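# Sort pins against a black-banded master into two trays

## Task

Compare every pin to the master pin, which carries a black band. A pin whose size falls below the master's by more than 0.005 mm goes into the reject tray; every other pin goes into the job tray. The master itself must end up in neither tray. At the end, open the grippers and move the arms away.

## Robot and tools

Robot: two arms, left_arm and right_arm, each with a two-finger gripper. In the scene frame the origin sits at the table centre, the table top is at z = +0.020 m and +z is up. left_arm's base is at (-0.027, +0.455, +0.039) and right_arm's at (-0.035, -0.457, +0.039), so the arms face each other across the table. Arm names do not match image sides. Each arm's hand positions, quaternions, velocities and targets are given in that arm's own base frame, whose +z is also up. Fixed cameras and the table use the scene frame. A gripper's fingers point along its +x axis and close along its y axis. end_effector_position is the midpoint between the fingers, 3 to 4 cm behind the tips. Only the last 1.5 cm of each finger pad is flat.

A row is a flat list of 16 numbers, always for both arms: left_arm x, y, z, qw, qx, qy, qz, opening, then right_arm in the same order. x, y, z is an absolute gripper position in metres and the quaternion is an absolute orientation (w first), both in that arm's base frame. Opening runs from -1 to +1: +1 is fully open (0.080 m) and empty fingers meet near -0.78. To grip, command about 0.08 below the grip_measured reading at first touch. Closing fully takes at least 0.6 s. An arm that should stay still must be sent its last reported pose and its desired opening again in every call. To keep an orientation unchanged, repeat the same quaternion you sent before, not the drifted reported one.

execute_actions(actions, cameras): actions is a list of actions. Each action holds up to 15 rows, and each row lasts one 1/30 s step; the last row repeats until the action's 15 steps are used. An action is refused if any target lies more than 0.6 m from the gripper's current position along one of its axes. Each step, the controller clips the command to within 70 mm and 16 degrees of the measured pose, so one action may fall short. The result's "Hand target" shows where the arm is now being sent. An empty actions list just returns the state and images.

move(target, speed, blend, opening_speed, blocking, cameras): target is one 16-number row, or a list of up to 15 rows visited in order, driven along straight lines. speed is in m/s from 0.002 to 0.5 (default 0.25), either one number or one per target. blend is in metres and rounds corners. opening_speed is at least 0.2 per second on the opening scale. blocking=false returns after about 0.5 s while the move keeps running, and a new move replaces it. A move gives up after 10 s. The "move:" line reports done, off_target, moving, held, blocked or fault, plus limits. done means at rest within 8 mm and 2 degrees. blocked means something stopped the gripper far from its target. limits=paced means the pose was clipped; limits=held means steps were withheld. Moves do not avoid obstacles or the other arm. Do not path near an arm's own base, because its shoulder posture can flip.

wait(seconds 0 to 10): lets time run with each arm holding its last command. stop(): brakes a running move. zoom_image(camera, region [x0,y0,x1,y1] in pixels, at most 504x504): gives a closer look at the latest image from cam_head_left, cam_head_right, cam_left_wrist or cam_right_wrist. show_instructions(): shows the reference images, for example the instrument sheet, which may be needed to judge pin sizes. finished_scene(scene): ends the scene and cannot be undone.

Results: positions, quaternions and velocities per arm; joint positions, where the last number is the finger opening in m; grip_measured; grip_effort_n, motor effort in N with negative meaning closing, which also reads when fingers hit a stop; joint torques and external torque estimates; and a Wrist depth 7x7 grid in mm, where "-" means no reading. Images: head cameras are 504x504, wrist cameras 896x504.

Cautions. Contact torque above a joint's limit causes a 10 s TORQUE FAULT. Limits in N m: waist 18, shoulder 22.3, elbow 22.2, wrist pitch 5.86, wrist yaw 5.84, wrist roll 5.48. Heavy holding or long reach heats the motors; MOTOR HOT appears from 50 °C and a fault comes at 95 °C. Don't let the two arms or grippers collide. Don't drop pins, release them while they are moving, slam, or push hard. Brief tugs may disturb a held part. After each move, check where the gripper actually ended up and how it is tilted, then correct it. Reported poses can be off by a few centimetres.

Each tool is called after "Request:" in YAML: its name, and indented under it one key for each argument.

Reference images:

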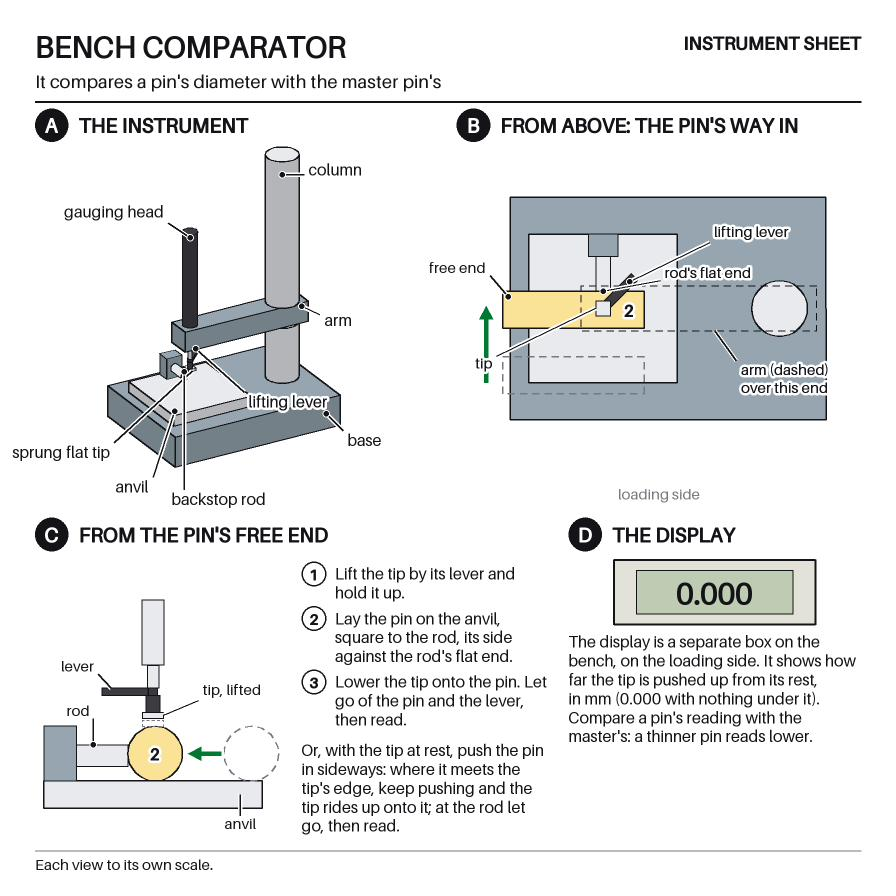

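## Session

Request:
execute_actions:
  actions: []

Scene clock: 0.00 s.
left_arm: end_effector_position=(+0.3970, -0.1193, +0.1140) grip_measured=+0.982 grip_effort_n=n/a end_effector_quat_wxyz=(+0.892, -0.141, +0.415, +0.116) | right_arm: end_effector_position=(+0.3622, +0.1718, +0.2978) grip_measured=+0.984 grip_effort_n=n/a end_effector_quat_wxyz=(+0.872, +0.229, +0.362, +0.238)
Joint positions: left_arm=[-0.414 1.693 1.13 -0.398 -0.341 -0.693 0.079] | right_arm=[0.305 1.41 1.37 -0.555 -0.374 0.492 0.079]
Joint velocities: within noise
Joint torques (N m): no reading
External joint torques (N m): no reading
Motor temperatures (°C): left_arm=[29 28 30 32 33 31] | right_arm=[28 28 28 30 33 34]
Heat: left arm: hottest wrist yaw 33 °C (+0.0 °C/min); right arm: hottest wrist roll 34 °C (+0.0 °C/min).
Wrist depth (mm): cam_left_wrist=[224 236 248 265 285 303 332 / 213 224 234 248 265 287 308 / 203 212 222 233 250 261 287 / 194 201 211 222 236 250 268 / 186 192 201 211 220 237 253 / - 76 194 202 210 88 243 / - - 187 193 203 84 -] | cam_right_wrist=[- - - - 495 215 164 / - - - - 213 370 339 / - - - - 435 354 324 / - - - - 399 349 306 / - - - - 393 97 290 / - 80 - - 371 80 - / - - - 400 349 81 -]
Hand target: left_arm +0.3974, -0.1194, +0.1151; +0.892, -0.141, +0.413, +0.115 | right_arm +0.3620, +0.1718, +0.2995; +0.872, +0.229, +0.359, +0.239
Tool commands: left_gripper/opening=+0.982314 right_gripper/opening=+0.984109
camera_calibration:
cam_left_wrist: T_world_to_cam=[[0.30467, -0.932976, 0.191657, -0.247877], [-0.876012, -0.353472, -0.328118, 0.375322], [0.373871, -0.0679262, -0.92499, 0.0286819], [0, 0, 0, 1]] pos_world=[0.393584, -0.0966491, 0.197188]
cam_right_wrist: T_world_to_cam=[[0.201329, -0.806201, -0.556333, 0.235129], [-0.920285, 0.038836, -0.389316, 0.467708], [0.335473, 0.590366, -0.734116, 0.0749307], [0, 0, 0, 1]] pos_world=[0.357949, 0.127161, 0.367904]

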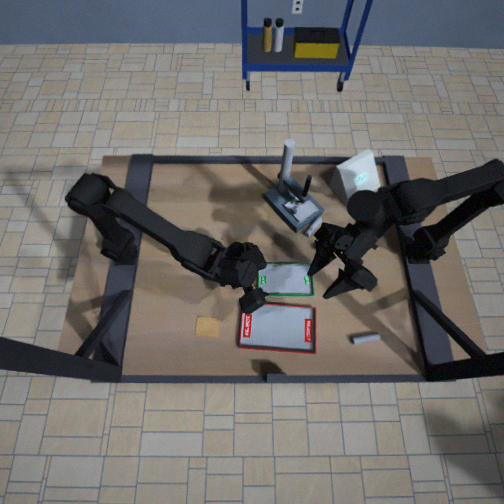

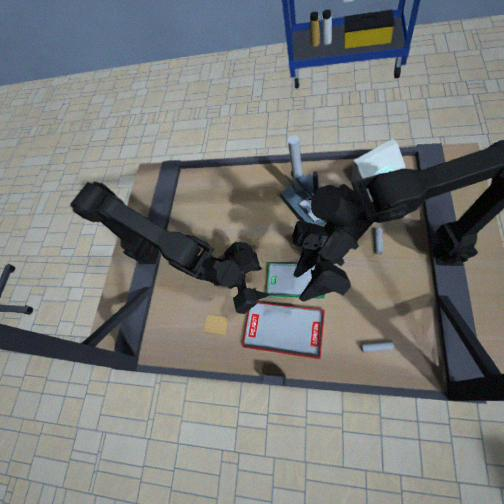

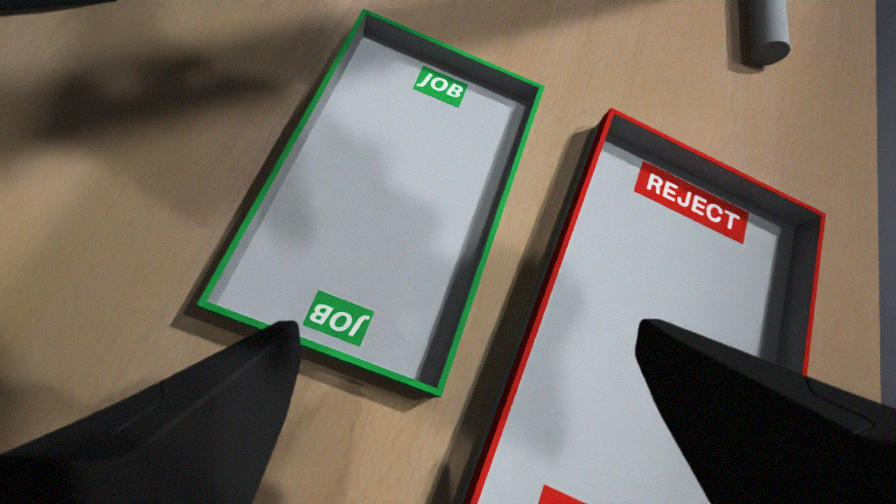

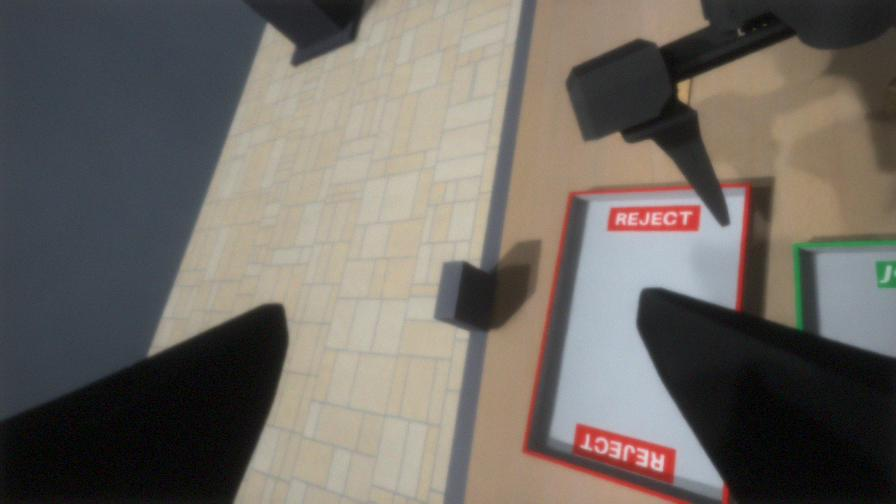

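Request:
move:
  target: [0.17, 0.0, 0.36, 0.9, 0, 0.436, 0, 1, 0.17, 0.0, 0.36, 0.9, 0, 0.436, 0, 0.6]

Request:
zoom_image:
  camera: "cam_head_left"
  region: [230, 130, 410, 370]

Request:
zoom_image:
  camera: "cam_head_right"
  region: [240, 130, 420, 370]

Scene clock: 8.30 s.
left_arm: end_effector_position=(+0.1707, +0.0002, +0.3572) grip_measured=+0.982 grip_effort_n=-2.6 end_effector_quat_wxyz=(+0.900, +0.001, +0.435, +0.001) | right_arm: end_effector_position=(+0.1707, +0.0000, +0.3579) grip_measured=+0.604 grip_effort_n=-19.8 end_effector_quat_wxyz=(+0.902, +0.000, +0.432, -0.001)
Joint positions: left_arm=[-0.004 1.019 1.694 -1.576 -0.006 -0.003 0.079] | right_arm=[0.003 1.015 1.692 -1.571 0.003 0.004 0.062]
Joint velocities: within noise
Joint torques (N m): left_arm=[0.33 -0.6 5.63 1.01 0.15 0.11] | right_arm=[-0.2 -1.01 5.88 1.02 -0.1 -0.13]
External joint torques (N m): left_arm=[0.33 -0.02 1.17 -0.28 0.15 0.11] | right_arm=[-0.2 -0.59 1.48 -0.26 -0.1 -0.13]
Motor temperatures (°C): left_arm=[29 30 30 33 33 31] | right_arm=[28 29 31 32 33 34]
Heat: left arm: hottest wrist pitch 33 °C (+7.2 °C/min); right arm: hottest wrist roll 34 °C (+0.0 °C/min).
Wrist depth (mm): cam_left_wrist=[- 447 519 572 584 597 - / - 519 525 542 549 558 - / 498 503 507 510 514 524 - / 469 475 480 481 492 494 - / 447 456 459 461 470 472 - / 432 76 436 441 444 88 463 / - - 415 420 425 84 -] | cam_right_wrist=[- 532 537 545 549 546 - / 494 505 507 518 520 515 - / 487 484 484 493 454 491 - / 461 463 469 471 464 478 486 / 443 450 446 449 453 368 359 / - - 425 429 431 89 - / - - 410 416 418 - -]
Hand target: left_arm +0.1701, +0.0000, +0.3598; +0.902, +0.000, +0.432, +0.000 | right_arm +0.1701, +0.0000, +0.3597; +0.903, +0.000, +0.430, +0.000
Off the commanded pose: left_arm 0.003 m, 0 deg | right_arm 0.002 m, 0 deg.
joint sent to its limit (left arm) — joint 4 (wrist pitch), lower limit. The joint targets still meet the commanded pose.
joint sent to its limit (right arm) — joint 4 (wrist pitch), lower limit. The joint targets still meet the commanded pose.
move: done
camera_calibration:
cam_left_wrist: T_world_to_cam=[[-0.0149158, -0.99929, 0.0345902, -0.00338949], [-0.944748, 0.00275547, -0.327785, 0.31068], [0.327457, -0.0375682, -0.944119, 0.361157], [0, 0, 0, 1]] pos_world=[0.1752, 0.00932487, 0.442929]
cam_right_wrist: T_world_to_cam=[[-0.0498536, -0.998359, 0.0281689, 0.0023569], [-0.948919, 0.038549, -0.313156, 0.299139], [0.311557, -0.042342, -0.949284, 0.365784], [0, 0, 0, 1]] pos_world=[0.170014, 0.00630953, 0.440844]

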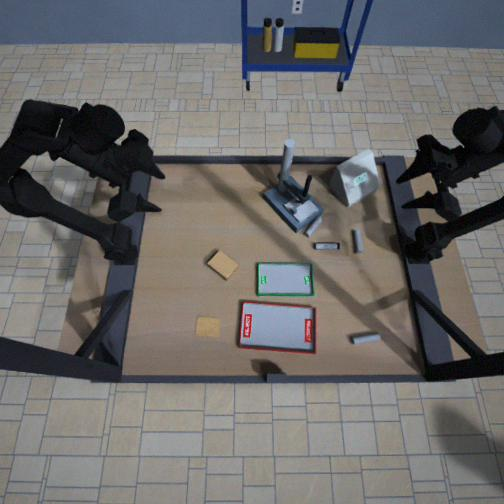

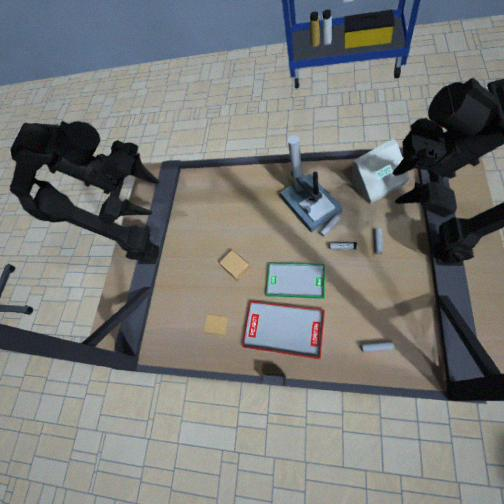

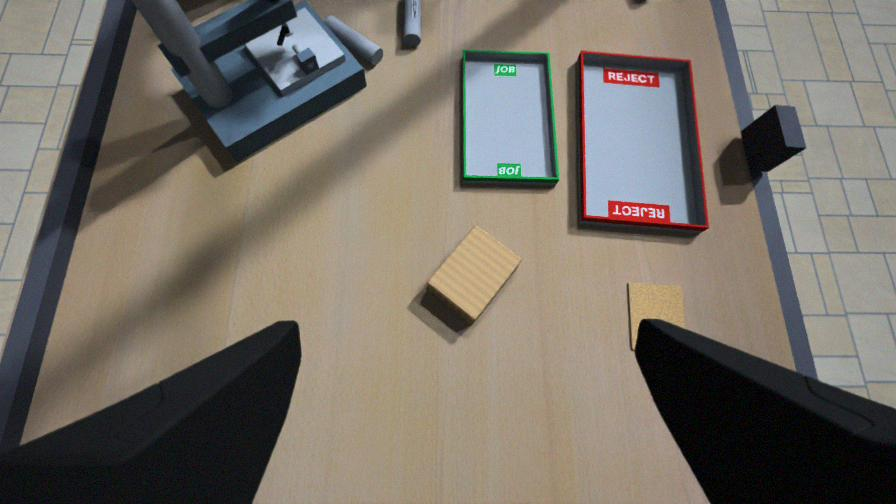

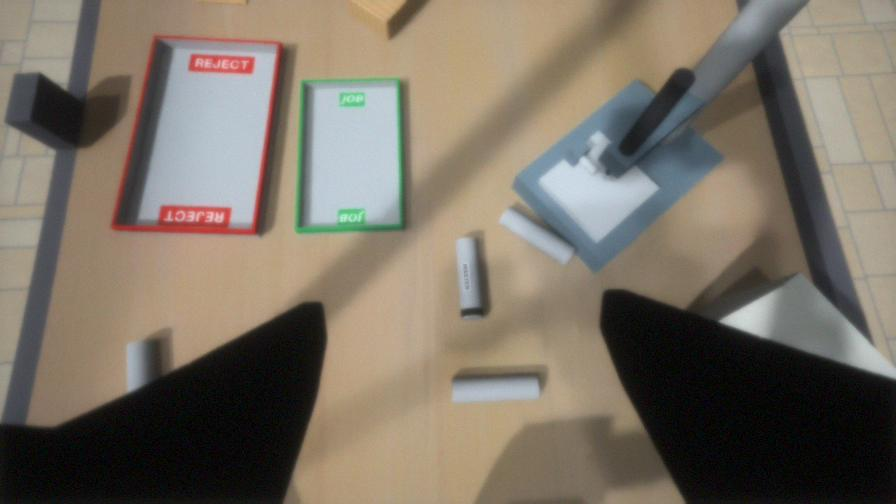

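Scaled by 2.100 from the camera's 504x504 image, which has a finer 720x720 frame.

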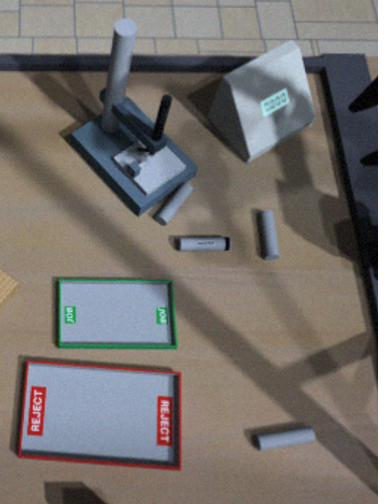

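Scaled by 2.100 from the camera's 504x504 image, which has a finer 720x720 frame.

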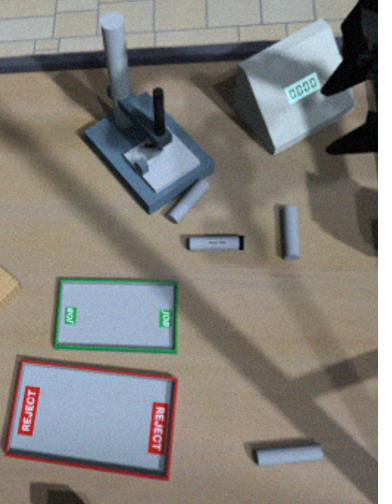

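Request:
move:
  target: [0.17, 0.0, 0.36, 0.9, 0, 0.436, 0, 1, 0.235, -0.034, 0.05, 0.9239, 0, 0.3827, 0, 0.2]
  speed: 0.3
  cameras: ["cam_right_wrist"]

Scene clock: 45.40 s.
left_arm: end_effector_position=(+0.1707, +0.0002, +0.3572) grip_measured=+0.982 grip_effort_n=-3.0 end_effector_quat_wxyz=(+0.900, +0.001, +0.435, +0.001) | right_arm: end_effector_position=(+0.2366, -0.0346, +0.0533) grip_measured=+0.204 grip_effort_n=-19.3 end_effector_quat_wxyz=(+0.925, -0.001, +0.379, -0.002)
Joint positions: left_arm=[-0.004 1.019 1.694 -1.576 -0.005 -0.003 0.079] | right_arm=[-0.257 0.902 0.239 -0.132 -0.178 -0.183 0.044]
Joint velocities: within noise
Joint torques (N m): left_arm=[0.29 -0.61 5.65 1.01 0.16 0.1] | right_arm=[-0.1 -1.55 5.91 1.42 -0.19 -0.07]
External joint torques (N m): left_arm=[0.28 -0.1 1.22 -0.3 0.17 0.1] | right_arm=[-0.1 0.01 -0.37 0.01 -0.11 -0.07]
Motor temperatures (°C): left_arm=[29 29 33 34 33 31] | right_arm=[28 28 32 32 33 34]
Heat: left arm: hottest wrist pitch 34 °C (+2.6 °C/min); right arm: hottest wrist roll 34 °C (+0.0 °C/min).
Wrist depth (mm): cam_left_wrist=[- 447 522 574 587 597 - / - 519 525 540 547 557 - / 500 502 509 512 514 521 - / 469 475 483 479 490 495 - / 445 456 460 461 469 472 - / 432 76 435 441 442 88 462 / - - 416 421 424 84 -] | cam_right_wrist=[185 186 190 193 183 153 142 / 169 170 177 178 161 153 140 / 163 164 165 153 167 150 145 / 153 154 155 141 156 157 156 / 145 145 145 129 102 148 148 / 138 - 94 136 135 - - / - - 128 131 131 - -]
Hand target: left_arm +0.1701, +0.0000, +0.3598; +0.902, +0.000, +0.432, +0.000 | right_arm +0.2349, -0.0340, +0.0500; +0.924, +0.000, +0.383, +0.000
Off the commanded pose: left_arm 0.003 m, 0 deg | right_arm 0.004 m, 0 deg.
joint sent to its limit (left arm) — joint 4 (wrist pitch), lower limit. The joint targets still meet the commanded pose.
move: done
camera_calibration:
cam_right_wrist: T_world_to_cam=[[-0.0530584, -0.998266, 0.025497, -0.0194611], [-0.906154, 0.0374023, -0.421291, 0.263266], [0.419606, -0.0454572, -0.906567, 0.0267234], [0, 0, 0, 1]] pos_world=[0.226314, -0.0280593, 0.135634]
Images, in order (width x height): cam_right_wrist 896x504.

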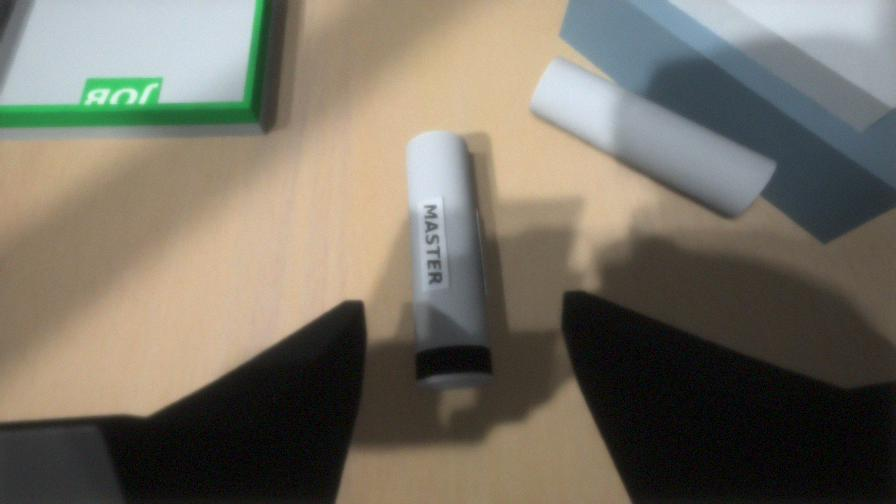

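Request:
move:
  target: [0.17, 0.0, 0.36, 0.9, 0, 0.436, 0, 1, 0.240, -0.032, 0.022, 0.9239, 0, 0.3827, 0, 0.2]
  speed: 0.1
  cameras: ["cam_right_wrist"]

Scene clock: 61.97 s.
left_arm: end_effector_position=(+0.1707, +0.0002, +0.3572) grip_measured=+0.982 grip_effort_n=-2.6 end_effector_quat_wxyz=(+0.900, +0.001, +0.435, +0.001) | right_arm: end_effector_position=(+0.2420, -0.0327, +0.0252) grip_measured=+0.204 grip_effort_n=-19.3 end_effector_quat_wxyz=(+0.926, -0.002, +0.379, +0.000)
Joint positions: left_arm=[-0.004 1.019 1.694 -1.576 -0.005 -0.002 0.079] | right_arm=[-0.238 1.068 0.161 0.116 -0.168 -0.172 0.044]
Joint velocities: within noise
Joint torques (N m): left_arm=[0.31 -0.62 5.65 1.01 0.16 0.1] | right_arm=[0.22 -1.89 5.28 1.43 0.02 0.14]
External joint torques (N m): left_arm=[0.31 -0.08 1.2 -0.3 0.16 0.1] | right_arm=[0.22 0.01 -0.2 0.07 0.1 0.13]
Motor temperatures (°C): left_arm=[29 29 33 34 33 31] | right_arm=[28 28 32 34 33 34]
Heat: left arm: hottest wrist pitch 34 °C (+2.0 °C/min); right arm: hottest wrist pitch 34 °C (+3.0 °C/min).
Wrist depth (mm): cam_left_wrist=[- 447 522 574 583 599 - / - 519 525 545 550 555 - / 497 502 505 512 513 521 - / 468 477 479 483 491 494 - / 445 457 460 460 470 472 - / 433 76 437 441 445 88 463 / - - 417 421 425 84 -] | cam_right_wrist=[149 149 154 155 151 135 120 / 140 141 143 125 144 127 121 / 132 133 134 113 135 135 133 / 124 124 125 107 126 127 128 / 117 117 117 101 103 120 120 / 112 - 83 111 111 - - / - - 103 105 107 - -]
Hand target: left_arm +0.1701, +0.0000, +0.3598; +0.902, +0.000, +0.432, +0.000 | right_arm +0.2400, -0.0320, +0.0221; +0.924, +0.000, +0.383, +0.000
Off the commanded pose: left_arm 0.003 m, 0 deg | right_arm 0.004 m, 1 deg.
joint sent to its limit (left arm) — joint 4 (wrist pitch), lower limit. The joint targets still meet the commanded pose.
move: done
camera_calibration:
cam_right_wrist: T_world_to_cam=[[-0.0489082, -0.998485, 0.0252117, -0.0175879], [-0.905645, 0.0336877, -0.422696, 0.256066], [0.421206, -0.0435061, -0.905921, -0.00127765], [0, 0, 0, 1]] pos_world=[0.231583, -0.0262432, 0.107524]
Images, in order (width x height): cam_right_wrist 896x504.

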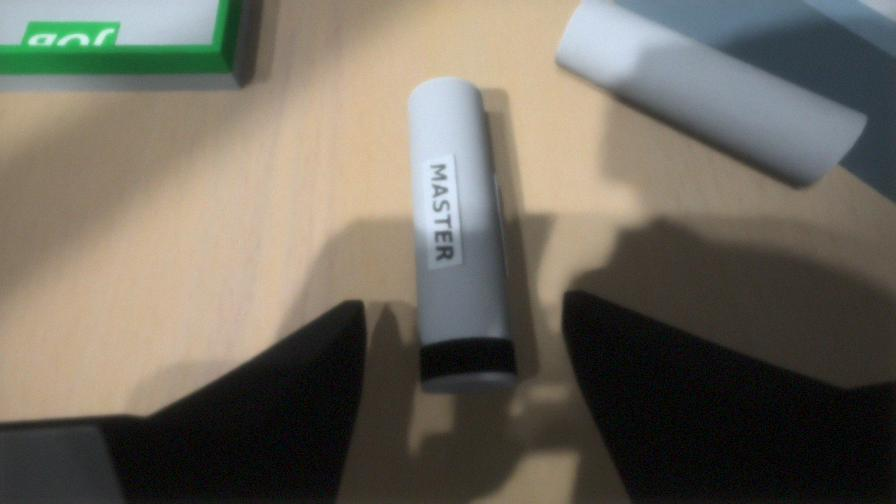

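Request:
move:
  target: [0.17, 0.0, 0.36, 0.9, 0, 0.436, 0, 1, 0.240, -0.032, 0.0105, 0.9239, 0, 0.3827, 0, 0.2]
  speed: 0.04
  cameras: ["cam_right_wrist"]

Scene clock: 65.90 s.
left_arm: end_effector_position=(+0.1707, +0.0002, +0.3572) grip_measured=+0.982 grip_effort_n=-3.0 end_effector_quat_wxyz=(+0.900, +0.001, +0.435, +0.001) | right_arm: end_effector_position=(+0.2447, -0.0334, +0.0173) grip_measured=+0.204 grip_effort_n=-19.8 end_effector_quat_wxyz=(+0.928, -0.003, +0.372, +0.000)
Joint positions: left_arm=[-0.004 1.019 1.694 -1.576 -0.005 -0.002 0.079] | right_arm=[-0.238 1.139 0.134 0.228 -0.168 -0.172 0.044]
Joint velocities: within noise
Joint torques (N m): left_arm=[0.29 -0.62 5.65 1.01 0.16 0.1] | right_arm=[0.2 -1.4 4.43 1.19 0.02 0.13]
External joint torques (N m): left_arm=[0.29 -0.05 1.18 -0.3 0.16 0.1] | right_arm=[0.2 0.72 -0.87 -0.23 0.1 0.13]
Motor temperatures (°C): left_arm=[29 29 34 34 33 31] | right_arm=[28 28 32 35 33 34]
Heat: left arm: hottest elbow 34 °C (+4.0 °C/min); right arm: hottest wrist pitch 35 °C (+3.0 °C/min).
Wrist depth (mm): cam_left_wrist=[- 447 522 575 582 595 - / - 518 525 539 550 554 - / 498 500 506 510 513 522 - / 467 477 482 480 490 495 - / 446 455 461 461 468 474 - / 432 76 437 440 443 88 461 / - - 416 422 424 84 -] | cam_right_wrist=[142 140 148 149 129 124 119 / 134 135 137 117 138 123 115 / 126 126 127 106 128 129 126 / 119 118 118 100 120 120 121 / 110 111 111 94 109 114 113 / 105 - 94 104 104 - - / - - 97 99 100 - -]
Hand target: left_arm +0.1701, +0.0000, +0.3598; +0.902, +0.000, +0.432, +0.000 | right_arm +0.2398, -0.0320, +0.0107; +0.924, +0.000, +0.383, +0.000
Off the commanded pose: left_arm 0.003 m, 0 deg | right_arm 0.008 m, 1 deg.
joint sent to its limit (left arm) — joint 4 (wrist pitch), lower limit. The joint targets still meet the commanded pose.
move: done
camera_calibration:
cam_right_wrist: T_world_to_cam=[[-0.0492826, -0.998394, 0.0279278, -0.0178609], [-0.8996, 0.0322231, -0.435525, 0.253875], [0.433926, -0.0465876, -0.899743, -0.0129412], [0, 0, 0, 1]] pos_world=[0.233121, -0.0266157, 0.0994239]
Images, in order (width x height): cam_right_wrist 896x504.

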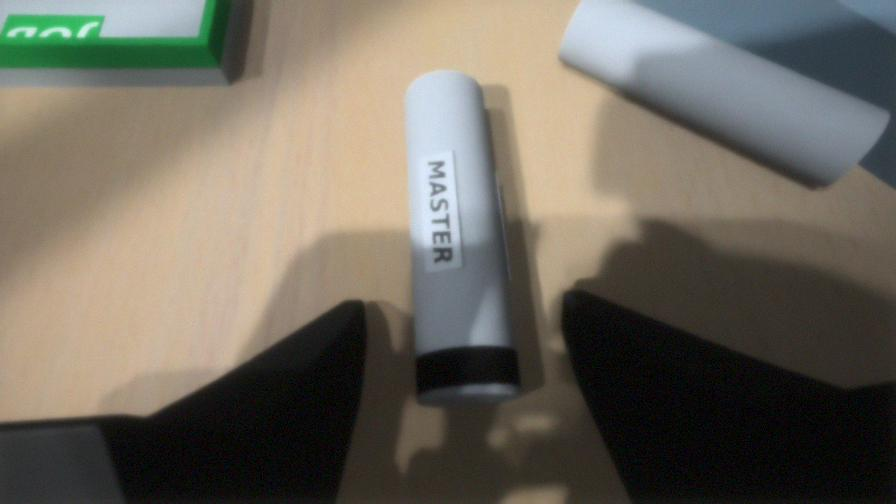

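Request:
move:
  target:
    - [0.17, 0.0, 0.36, 0.9, 0, 0.436, 0, 1, 0.2385, -0.032, 0.0185, 0.9239, 0, 0.3827, 0, 0.2]
    - [0.17, 0.0, 0.36, 0.9, 0, 0.436, 0, 1, 0.2385, -0.032, 0.0185, 0.9239, 0, 0.3827, 0, -0.4]
  speed: 0.04
  opening_speed: 1
  cameras: ["cam_right_wrist"]

Scene clock: 72.93 s.
left_arm: end_effector_position=(+0.1707, +0.0002, +0.3572) grip_measured=+0.982 grip_effort_n=-3.0 end_effector_quat_wxyz=(+0.900, +0.001, +0.435, +0.001) | right_arm: end_effector_position=(+0.2384, -0.0322, +0.0181) grip_measured=-0.379 grip_effort_n=-83.5 end_effector_quat_wxyz=(+0.924, -0.001, +0.382, +0.000)
Joint positions: left_arm=[-0.004 1.019 1.694 -1.576 -0.005 -0.002 0.079] | right_arm=[-0.238 1.086 0.137 0.15 -0.166 -0.172 0.018]
Joint velocities: within noise
Joint torques (N m): left_arm=[0.3 -0.61 5.65 1.01 0.16 0.1] | right_arm=[0.01 -2.62 6.11 0.92 -0.12 0.07]
External joint torques (N m): left_arm=[0.3 0.01 1.15 -0.3 0.16 0.09] | right_arm=[0.01 -0.68 0.64 -0.47 -0.04 0.07]
Motor temperatures (°C): left_arm=[29 29 34 34 33 31] | right_arm=[28 28 32 35 33 34]
Heat: left arm: hottest elbow 34 °C (+3.0 °C/min); right arm: hottest wrist pitch 35 °C (+3.0 °C/min).
Wrist depth (mm): cam_left_wrist=[- 447 522 572 590 596 - / - 519 523 541 552 556 - / 498 502 507 509 512 524 - / 469 476 483 481 492 498 - / 448 455 462 462 471 472 - / 433 76 437 440 442 88 464 / - - 416 421 425 84 -] | cam_right_wrist=[134 138 145 146 143 124 118 / 134 134 135 115 137 133 117 / 125 125 126 106 127 128 128 / 119 118 118 100 119 120 120 / 110 111 111 91 111 114 113 / 106 106 - 104 87 - - / - - - 100 98 - -]
Hand target: left_arm +0.1701, +0.0000, +0.3598; +0.902, +0.000, +0.432, +0.000 | right_arm +0.2385, -0.0320, +0.0185; +0.924, +0.000, +0.383, +0.000
Off the commanded pose: left_arm 0.003 m, 0 deg | right_arm 0.000 m, 0 deg.
joint sent to its limit (left arm) — joint 4 (wrist pitch), lower limit. The joint targets still meet the commanded pose.
move: done
camera_calibration:
cam_right_wrist: T_world_to_cam=[[-0.0503121, -0.998411, 0.0253898, -0.0167298], [-0.908859, 0.0352303, -0.415612, 0.25049], [0.414057, -0.0439861, -0.909187, -0.00438179], [0, 0, 0, 1]] pos_world=[0.228633, -0.0257208, 0.100548]
Images, in order (width x height): cam_right_wrist 896x504.

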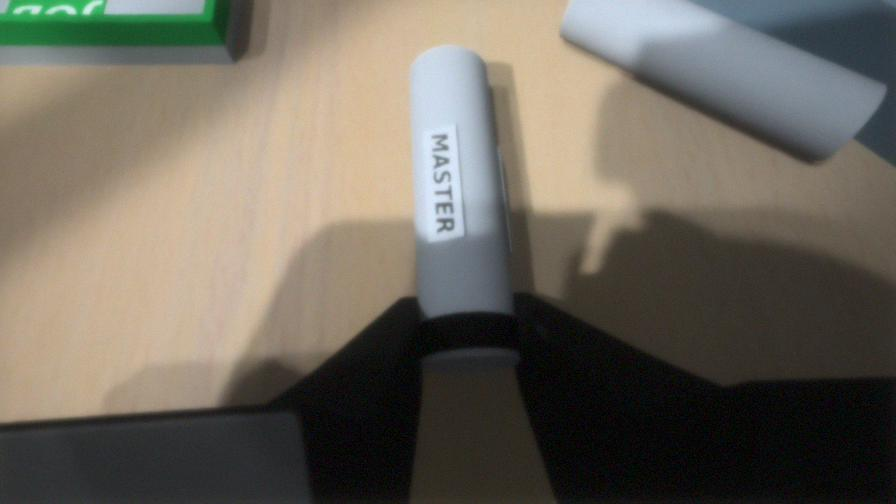

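Request:
move:
  target:
    - [0.17, 0.0, 0.36, 0.9, 0, 0.436, 0, 1, 0.2385, -0.032, 0.0185, 0.9239, 0, 0.3827, 0, -0.42]
    - [0.17, 0.0, 0.36, 0.9, 0, 0.436, 0, 1, 0.2385, -0.032, 0.08, 0.9239, 0, 0.3827, 0, -0.42]
    - [0.17, 0.0, 0.36, 0.9, 0, 0.436, 0, 1, 0.22, -0.03, 0.11, 0.8339, 0.1648, 0.3454, -0.3977, -0.42]
    - [0.17, 0.0, 0.36, 0.9, 0, 0.436, 0, 1, 0.27, -0.105, 0.095, 0.8339, 0.1648, 0.3454, -0.3977, -0.42]
  speed: [0.04,0.1,0.2,0.15]
  blend: [0,0.02,0.01,0]
  cameras: ["cam_right_wrist"]

Scene clock: 85.07 s.
left_arm: end_effector_position=(+0.1707, +0.0002, +0.3572) grip_measured=+0.982 grip_effort_n=-3.0 end_effector_quat_wxyz=(+0.900, +0.001, +0.435, +0.001) | right_arm: end_effector_position=(+0.2645, -0.1032, +0.0884) grip_measured=-0.379 grip_effort_n=-83.5 end_effector_quat_wxyz=(+0.830, +0.163, +0.355, -0.398)
Joint positions: left_arm=[-0.004 1.019 1.694 -1.576 -0.005 -0.002 0.079] | right_arm=[-0.106 1.227 0.582 -0.331 0.518 0.615 0.018]
Joint velocities: within noise
Joint torques (N m): left_arm=[0.3 -0.62 5.65 1.01 0.16 0.1] | right_arm=[-0.25 -4.07 8.36 1.4 0.37 -0.13]
External joint torques (N m): left_arm=[0.3 -0.15 1.25 -0.3 0.17 0.1] | right_arm=[-0.27 -0.63 2.37 0.27 0.09 -0.14]
Motor temperatures (°C): left_arm=[29 29 34 34 33 31] | right_arm=[28 29 34 34 33 34]
Heat: left arm: hottest elbow 34 °C (+2.0 °C/min); right arm: hottest elbow 34 °C (+3.0 °C/min).
Wrist depth (mm): cam_left_wrist=[- 446 523 579 584 598 - / - 520 524 542 549 554 - / 500 500 508 510 515 522 - / 468 477 481 480 492 494 - / 446 457 460 462 472 471 - / 433 76 437 442 444 88 462 / - - 418 423 425 84 -] | cam_right_wrist=[220 174 173 200 239 243 136 / 206 159 164 115 221 196 133 / 194 157 156 105 207 192 138 / 181 157 160 100 194 192 146 / 172 172 157 91 183 181 154 / 166 165 - 168 86 - - / - - - 161 - - -]
Hand target: left_arm +0.1701, +0.0000, +0.3598; +0.902, +0.000, +0.432, +0.000 | right_arm +0.2698, -0.1049, +0.0950; +0.834, +0.165, +0.345, -0.398
Off the commanded pose: left_arm 0.003 m, 0 deg | right_arm 0.009 m, 1 deg.
joint sent to its limit (left arm) — joint 4 (wrist pitch), lower limit. The joint targets still meet the commanded pose.
move: off_target (right_arm)
camera_calibration:
cam_right_wrist: T_world_to_cam=[[-0.806222, -0.590552, 0.0354237, 0.153087], [-0.553259, 0.731394, -0.398706, 0.282212], [0.209548, -0.341044, -0.916394, 0.0695873], [0, 0, 0, 1]] pos_world=[0.264976, -0.0922701, 0.170866]
Images, in order (width x height): cam_right_wrist 896x504.

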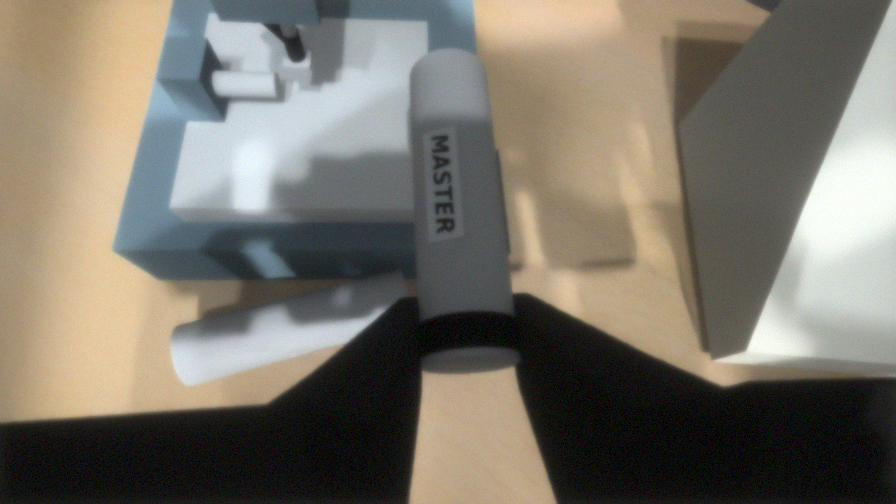

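Request:
move:
  target:
    - [0.17, 0.0, 0.36, 0.9, 0, 0.436, 0, 1, 0.288, -0.1196, 0.080, 0.8339, 0.1648, 0.3454, -0.3977, -0.42]
  speed: [0.08]
  cameras: ["cam_right_wrist"]

Request:
zoom_image:
  camera: "cam_right_wrist"
  region: [100, 0, 600, 400]

Scene clock: 95.67 s.
left_arm: end_effector_position=(+0.1707, +0.0002, +0.3572) grip_measured=+0.982 grip_effort_n=-2.6 end_effector_quat_wxyz=(+0.900, +0.001, +0.435, +0.001) | right_arm: end_effector_position=(+0.2799, -0.1225, +0.0778) grip_measured=-0.382 grip_effort_n=-83.5 end_effector_quat_wxyz=(+0.828, +0.161, +0.347, -0.410)
Joint positions: left_arm=[-0.004 1.019 1.694 -1.576 -0.005 -0.002 0.079] | right_arm=[-0.17 1.336 0.594 -0.202 0.509 0.565 0.018]
Joint velocities: within noise
Joint torques (N m): left_arm=[0.29 -0.62 5.65 1.01 0.16 0.1] | right_arm=[0.44 -3.65 7.99 1.7 -0.49 -0.21]
External joint torques (N m): left_arm=[0.27 -0.06 1.21 -0.29 0.17 0.1] | right_arm=[0.43 0.45 2.14 0.52 -0.76 -0.21]
Motor temperatures (°C): left_arm=[29 29 34 34 33 31] | right_arm=[28 29 37 36 33 34]
Heat: left arm: hottest elbow 34 °C (+1.0 °C/min); right arm: hottest elbow 37 °C (+6.0 °C/min).
Wrist depth (mm): cam_left_wrist=[- 447 519 579 586 598 - / - 518 526 539 548 556 - / 496 501 506 513 515 522 - / 468 476 482 479 492 495 - / 445 457 460 461 469 474 - / 432 76 437 443 445 88 462 / - - 417 421 425 84 -] | cam_right_wrist=[209 88 179 186 230 234 134 / 195 152 153 173 213 215 133 / 181 140 145 142 198 190 131 / 145 133 136 113 185 184 130 / 142 138 139 93 172 174 131 / 156 158 - 158 - - - / - - - 152 - - -]
Hand target: left_arm +0.1701, +0.0000, +0.3598; +0.902, +0.000, +0.432, +0.000 | right_arm +0.2877, -0.1195, +0.0802; +0.834, +0.165, +0.345, -0.398
Off the commanded pose: left_arm 0.003 m, 0 deg | right_arm 0.009 m, 2 deg.
joint sent to its limit (left arm) — joint 4 (wrist pitch), lower limit. The joint targets still meet the commanded pose.
move: off_target (right_arm)
camera_calibration:
cam_right_wrist: T_world_to_cam=[[-0.819731, -0.571282, 0.0409736, 0.160244], [-0.534033, 0.736505, -0.415175, 0.297115], [0.207004, -0.362213, -0.908819, 0.0476303], [0, 0, 0, 1]] pos_world=[0.280166, -0.11003, 0.160076]
Images, in order (width x height): cam_right_wrist 896x504.

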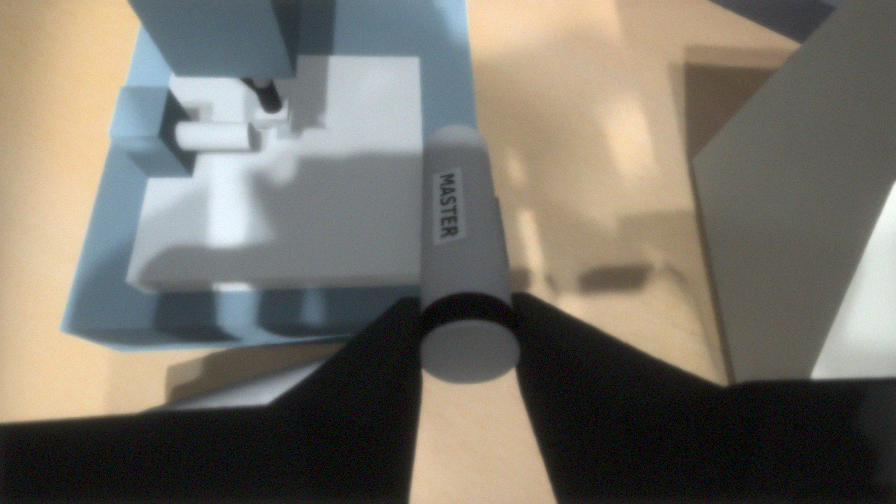

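Scaled by 1.008 from the camera's 896x504 image, which has a finer 1280x720 frame.

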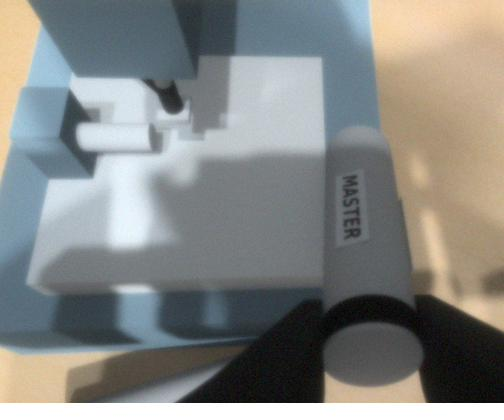

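Request:
move:
  target:
    - [0.17, 0.0, 0.36, 0.9, 0, 0.436, 0, 1, 0.272, -0.110, 0.11, 0.8339, 0.1648, 0.3454, -0.3977, -0.6]
    - [0.17, 0.0, 0.36, 0.9, 0, 0.436, 0, 1, 0.235, 0.01, 0.11, 0.8339, 0.1648, 0.3454, -0.3977, -0.6]
    - [0.17, 0.0, 0.36, 0.9, 0, 0.436, 0, 1, 0.235, 0.01, 0.06, 0.8339, 0.1648, 0.3454, -0.3977, -0.6]
  speed: [0.1,0.2,0.1]
  blend: [0.01,0.01,0]
  cameras: ["cam_right_wrist"]

Scene clock: 109.27 s.
left_arm: end_effector_position=(+0.1707, +0.0002, +0.3572) grip_measured=+0.982 grip_effort_n=-2.6 end_effector_quat_wxyz=(+0.900, +0.001, +0.435, +0.001) | right_arm: end_effector_position=(+0.2351, +0.0111, +0.0602) grip_measured=-0.382 grip_effort_n=-83.5 end_effector_quat_wxyz=(+0.833, +0.169, +0.349, -0.395)
Joint positions: left_arm=[-0.004 1.019 1.694 -1.576 -0.005 -0.002 0.079] | right_arm=[0.502 1.349 0.583 -0.627 0.758 1.322 0.018]
Joint velocities: within noise
Joint torques (N m): left_arm=[0.29 -0.62 5.65 1.01 0.16 0.1] | right_arm=[0.13 -3.87 5.25 0.73 0.88 0.06]
External joint torques (N m): left_arm=[0.29 -0.09 1.19 -0.31 0.16 0.1] | right_arm=[0.12 -0.39 0.12 0.19 0.43 0.06]
Motor temperatures (°C): left_arm=[29 29 34 34 33 31] | right_arm=[28 30 39 36 33 34]
Heat: left arm: hottest elbow 34 °C (+1.0 °C/min); right arm: hottest elbow 39 °C (+7.1 °C/min).
Wrist depth (mm): cam_left_wrist=[- 445 523 574 583 598 - / - 518 525 540 549 552 - / 498 502 508 513 518 523 - / 468 476 481 482 492 495 - / 447 456 460 460 470 473 - / 432 76 438 440 443 88 463 / - - 416 422 424 84 -] | cam_right_wrist=[197 200 199 183 207 215 183 / 183 186 188 190 195 199 197 / 171 174 176 140 181 184 187 / 156 162 164 114 169 171 174 / 147 152 154 93 157 147 162 / - 146 - 144 - - - / - - - 139 - - -]
Hand target: left_arm +0.1701, +0.0000, +0.3598; +0.902, +0.000, +0.432, +0.000 | right_arm +0.2351, +0.0100, +0.0600; +0.834, +0.165, +0.345, -0.398
Off the commanded pose: left_arm 0.003 m, 0 deg | right_arm 0.001 m, 1 deg.
joint sent to its limit (left arm) — joint 4 (wrist pitch), lower limit. The joint targets still meet the commanded pose.
move: done
camera_calibration:
cam_right_wrist: T_world_to_cam=[[-0.806796, -0.590539, 0.0185621, 0.199043], [-0.546177, 0.73347, -0.404615, 0.169747], [0.225326, -0.33658, -0.914299, 0.0850783], [0, 0, 0, 1]] pos_world=[0.234128, 0.0216738, 0.142775]
Images, in order (width x height): cam_right_wrist 896x504.

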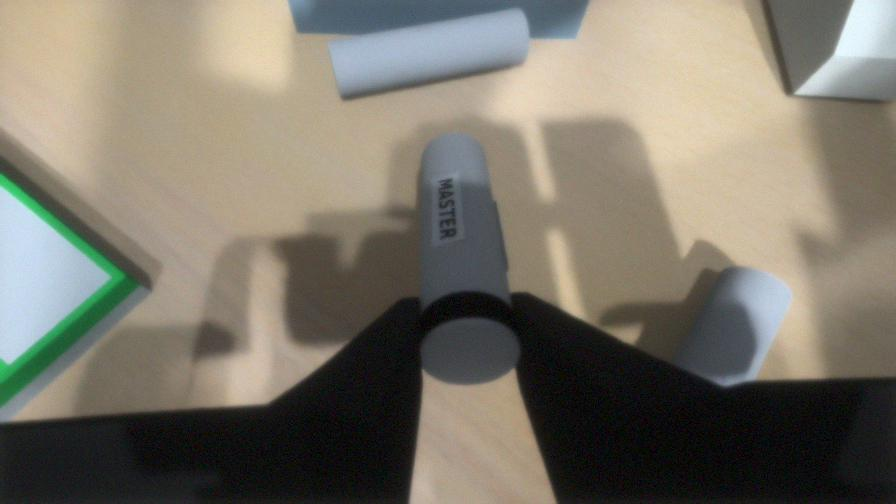

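Request:
move:
  target:
    - [0.17, 0.0, 0.36, 0.9, 0, 0.436, 0, 1, 0.235, 0.01, 0.055, 0.8339, 0.1648, 0.3454, -0.3977, -0.39]
    - [0.17, 0.0, 0.36, 0.9, 0, 0.436, 0, 1, 0.235, 0.01, 0.022, 0.8339, 0.1648, 0.3454, -0.3977, -0.39]
  speed: [0.04,0.03]
  cameras: ["cam_right_wrist"]

Scene clock: 114.63 s.
left_arm: end_effector_position=(+0.1707, +0.0002, +0.3572) grip_measured=+0.982 grip_effort_n=-2.6 end_effector_quat_wxyz=(+0.900, +0.001, +0.435, +0.001) | right_arm: end_effector_position=(+0.2374, +0.0109, +0.0253) grip_measured=-0.380 grip_effort_n=-51.4 end_effector_quat_wxyz=(+0.835, +0.169, +0.342, -0.396)
Joint positions: left_arm=[-0.004 1.019 1.694 -1.576 -0.005 -0.002 0.079] | right_arm=[0.503 1.467 0.497 -0.414 0.771 1.322 0.018]
Joint velocities: within noise
Joint torques (N m): left_arm=[0.3 -0.61 5.66 1.01 0.16 0.1] | right_arm=[0.11 -3.57 4.19 0.71 0.43 0.06]
External joint torques (N m): left_arm=[0.31 -0.05 1.18 -0.3 0.16 0.1] | right_arm=[0.1 0.21 -0.37 0.14 -0.04 0.06]
Motor temperatures (°C): left_arm=[29 29 34 34 33 31] | right_arm=[28 30 38 35 33 34]
Heat: left arm: hottest elbow 34 °C (+1.0 °C/min); right arm: hottest elbow 38 °C (+6.0 °C/min).
Wrist depth (mm): cam_left_wrist=[- 445 521 572 584 600 - / - 519 528 543 547 554 - / 499 501 507 512 515 520 - / 468 477 483 478 491 496 - / 445 454 460 461 469 474 - / 432 76 436 442 445 88 463 / - - 417 422 426 84 -] | cam_right_wrist=[157 159 159 161 166 168 169 / 145 147 149 130 153 155 156 / 135 136 138 115 142 143 145 / 126 127 129 105 131 134 114 / 119 120 122 93 94 124 107 / 113 114 - 113 - - - / - - - 108 - - -]
Hand target: left_arm +0.1701, +0.0000, +0.3598; +0.902, +0.000, +0.432, +0.000 | right_arm +0.2350, +0.0100, +0.0221; +0.834, +0.165, +0.345, -0.398
Off the commanded pose: left_arm 0.003 m, 0 deg | right_arm 0.004 m, 1 deg.
joint sent to its limit (left arm) — joint 4 (wrist pitch), lower limit. The joint targets still meet the commanded pose.
move: done
camera_calibration:
cam_right_wrist: T_world_to_cam=[[-0.808124, -0.588908, 0.0110658, 0.201886], [-0.539038, 0.731856, -0.416922, 0.155635], [0.23743, -0.34289, -0.908875, 0.0495813], [0, 0, 0, 1]] pos_world=[0.23527, 0.0219911, 0.107717]
Images, in order (width x height): cam_right_wrist 896x504.

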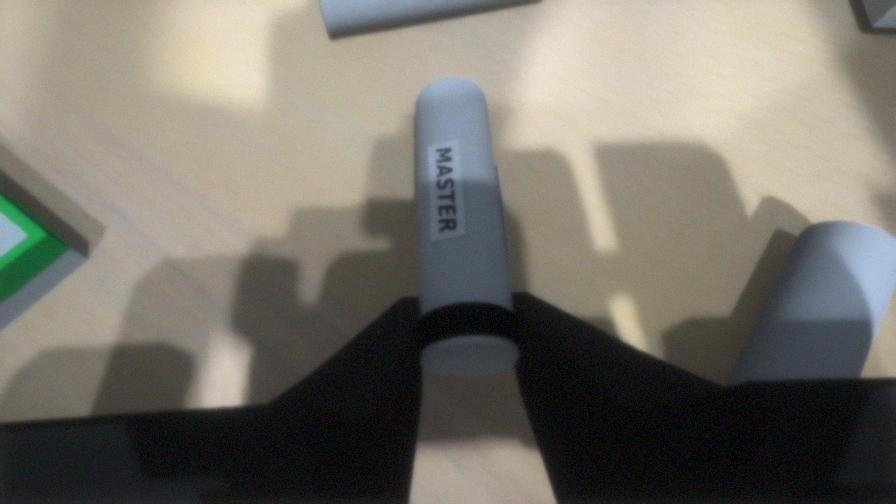

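Request:
move:
  target:
    - [0.17, 0.0, 0.36, 0.9, 0, 0.436, 0, 1, 0.233, 0.01, 0.0165, 0.8339, 0.1648, 0.3454, -0.3977, -0.39]
    - [0.17, 0.0, 0.36, 0.9, 0, 0.436, 0, 1, 0.233, 0.01, 0.0165, 0.8339, 0.1648, 0.3454, -0.3977, -0.2]
    - [0.17, 0.0, 0.36, 0.9, 0, 0.436, 0, 1, 0.2375, 0.0045, 0.0165, 0.8339, 0.1648, 0.3454, -0.3977, -0.1]
  speed: [0.03,0.03,0.03]
  opening_speed: 0.5
  cameras: ["cam_right_wrist"]

Scene clock: 121.97 s.
left_arm: end_effector_position=(+0.1707, +0.0002, +0.3572) grip_measured=+0.982 grip_effort_n=-3.0 end_effector_quat_wxyz=(+0.900, +0.001, +0.435, +0.001) | right_arm: end_effector_position=(+0.2395, +0.0060, +0.0189) grip_measured=-0.104 grip_effort_n=14.2 end_effector_quat_wxyz=(+0.835, +0.169, +0.342, -0.396)
Joint positions: left_arm=[-0.004 1.019 1.694 -1.576 -0.005 -0.002 0.079] | right_arm=[0.475 1.484 0.475 -0.35 0.765 1.284 0.03]
Joint velocities: within noise
Joint torques (N m): left_arm=[0.3 -0.61 5.65 1.01 0.15 0.09] | right_arm=[-0.22 -4.03 4.17 0.71 0.41 -0.13]
External joint torques (N m): left_arm=[0.3 -0.09 1.22 -0.29 0.16 0.09] | right_arm=[-0.22 -0.23 -0.27 0.12 -0.06 -0.13]
Motor temperatures (°C): left_arm=[29 29 34 34 33 31] | right_arm=[28 30 36 35 33 34]
Heat: left arm: hottest elbow 34 °C (+1.0 °C/min); right arm: hottest elbow 36 °C (+4.0 °C/min).
Wrist depth (mm): cam_left_wrist=[- 447 521 572 584 599 - / - 516 524 543 550 553 - / 499 502 508 514 512 523 - / 470 477 480 480 490 497 - / 445 459 460 460 470 473 - / 432 76 435 442 444 88 463 / - - 417 421 425 84 -] | cam_right_wrist=[150 150 150 154 157 159 161 / 137 139 141 138 145 146 148 / 128 129 131 112 134 135 137 / 121 121 122 105 125 126 127 / 112 113 114 98 102 119 100 / 107 108 - 106 93 - - / - - - 102 101 - -]
Hand target: left_arm +0.1701, +0.0000, +0.3598; +0.902, +0.000, +0.432, +0.000 | right_arm +0.2375, +0.0045, +0.0165; +0.834, +0.165, +0.345, -0.398
Off the commanded pose: left_arm 0.003 m, 0 deg | right_arm 0.003 m, 1 deg.
joint sent to its limit (left arm) — joint 4 (wrist pitch), lower limit. The joint targets still meet the commanded pose.
move: done
camera_calibration:
cam_right_wrist: T_world_to_cam=[[-0.807992, -0.589076, 0.0117628, 0.200711], [-0.539416, 0.73155, -0.416971, 0.157802], [0.237023, -0.343254, -0.908844, 0.0417402], [0, 0, 0, 1]] pos_world=[0.237401, 0.0171221, 0.101373]
Images, in order (width x height): cam_right_wrist 896x504.

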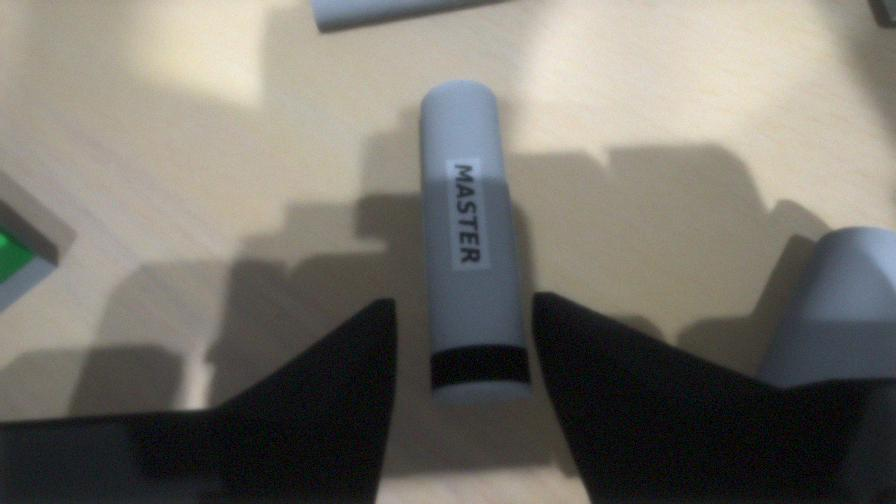

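Request:
move:
  target:
    - [0.17, 0.0, 0.36, 0.9, 0, 0.436, 0, 1, 0.2375, 0.0045, 0.0165, 0.8339, 0.1648, 0.3454, -0.3977, -0.6]
  speed: [0.03]
  opening_speed: 0.7
  cameras: ["cam_right_wrist"]

Scene clock: 126.73 s.
left_arm: end_effector_position=(+0.1707, +0.0002, +0.3572) grip_measured=+0.982 grip_effort_n=-3.0 end_effector_quat_wxyz=(+0.900, +0.001, +0.435, +0.001) | right_arm: end_effector_position=(+0.2394, +0.0059, +0.0188) grip_measured=-0.384 grip_effort_n=-83.5 end_effector_quat_wxyz=(+0.835, +0.169, +0.342, -0.396)
Joint positions: left_arm=[-0.004 1.019 1.694 -1.576 -0.005 -0.002 0.079] | right_arm=[0.475 1.484 0.475 -0.349 0.765 1.284 0.018]
Joint velocities: within noise
Joint torques (N m): left_arm=[0.3 -0.61 5.65 1.01 0.15 0.1] | right_arm=[-0.2 -4.02 4.2 0.71 0.41 -0.12]
External joint torques (N m): left_arm=[0.3 -0.18 1.26 -0.3 0.16 0.1] | right_arm=[-0.19 -0.26 -0.21 0.12 -0.05 -0.12]
Motor temperatures (°C): left_arm=[29 29 34 34 33 31] | right_arm=[28 30 36 34 33 34]
Heat: left arm: hottest elbow 34 °C (+0.0 °C/min); right arm: hottest elbow 36 °C (+4.0 °C/min).
Wrist depth (mm): cam_left_wrist=[- 444 519 572 585 596 - / - 520 525 542 550 557 - / 497 501 507 508 513 520 - / 469 476 481 480 491 496 - / 447 455 460 460 472 474 - / 433 76 435 440 444 88 464 / - - 417 420 424 84 -] | cam_right_wrist=[150 150 150 154 157 159 161 / 137 139 141 120 145 146 148 / 128 129 131 112 134 135 137 / 121 121 122 104 125 126 127 / 112 113 115 95 116 119 100 / 107 108 - 106 - - - / - - - 102 - - -]
Hand target: left_arm +0.1701, +0.0000, +0.3598; +0.902, +0.000, +0.432, +0.000 | right_arm +0.2375, +0.0045, +0.0165; +0.834, +0.165, +0.345, -0.398
Off the commanded pose: left_arm 0.003 m, 0 deg | right_arm 0.003 m, 1 deg.
joint sent to its limit (left arm) — joint 4 (wrist pitch), lower limit. The joint targets still meet the commanded pose.
move: done
camera_calibration:
cam_right_wrist: T_world_to_cam=[[-0.808167, -0.588837, 0.0117054, 0.200651], [-0.539267, 0.731851, -0.416636, 0.157735], [0.236764, -0.343024, -0.908998, 0.0416938], [0, 0, 0, 1]] pos_world=[0.237349, 0.0170141, 0.101269]
Images, in order (width x height): cam_right_wrist 896x504.

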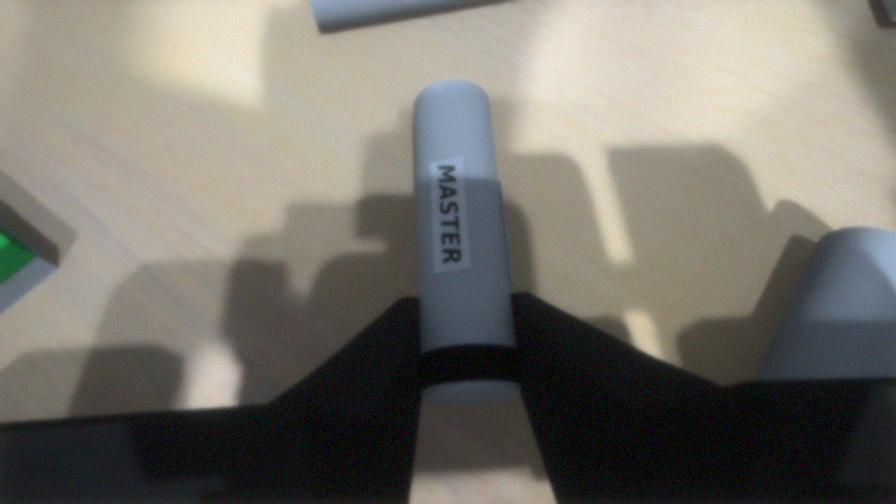

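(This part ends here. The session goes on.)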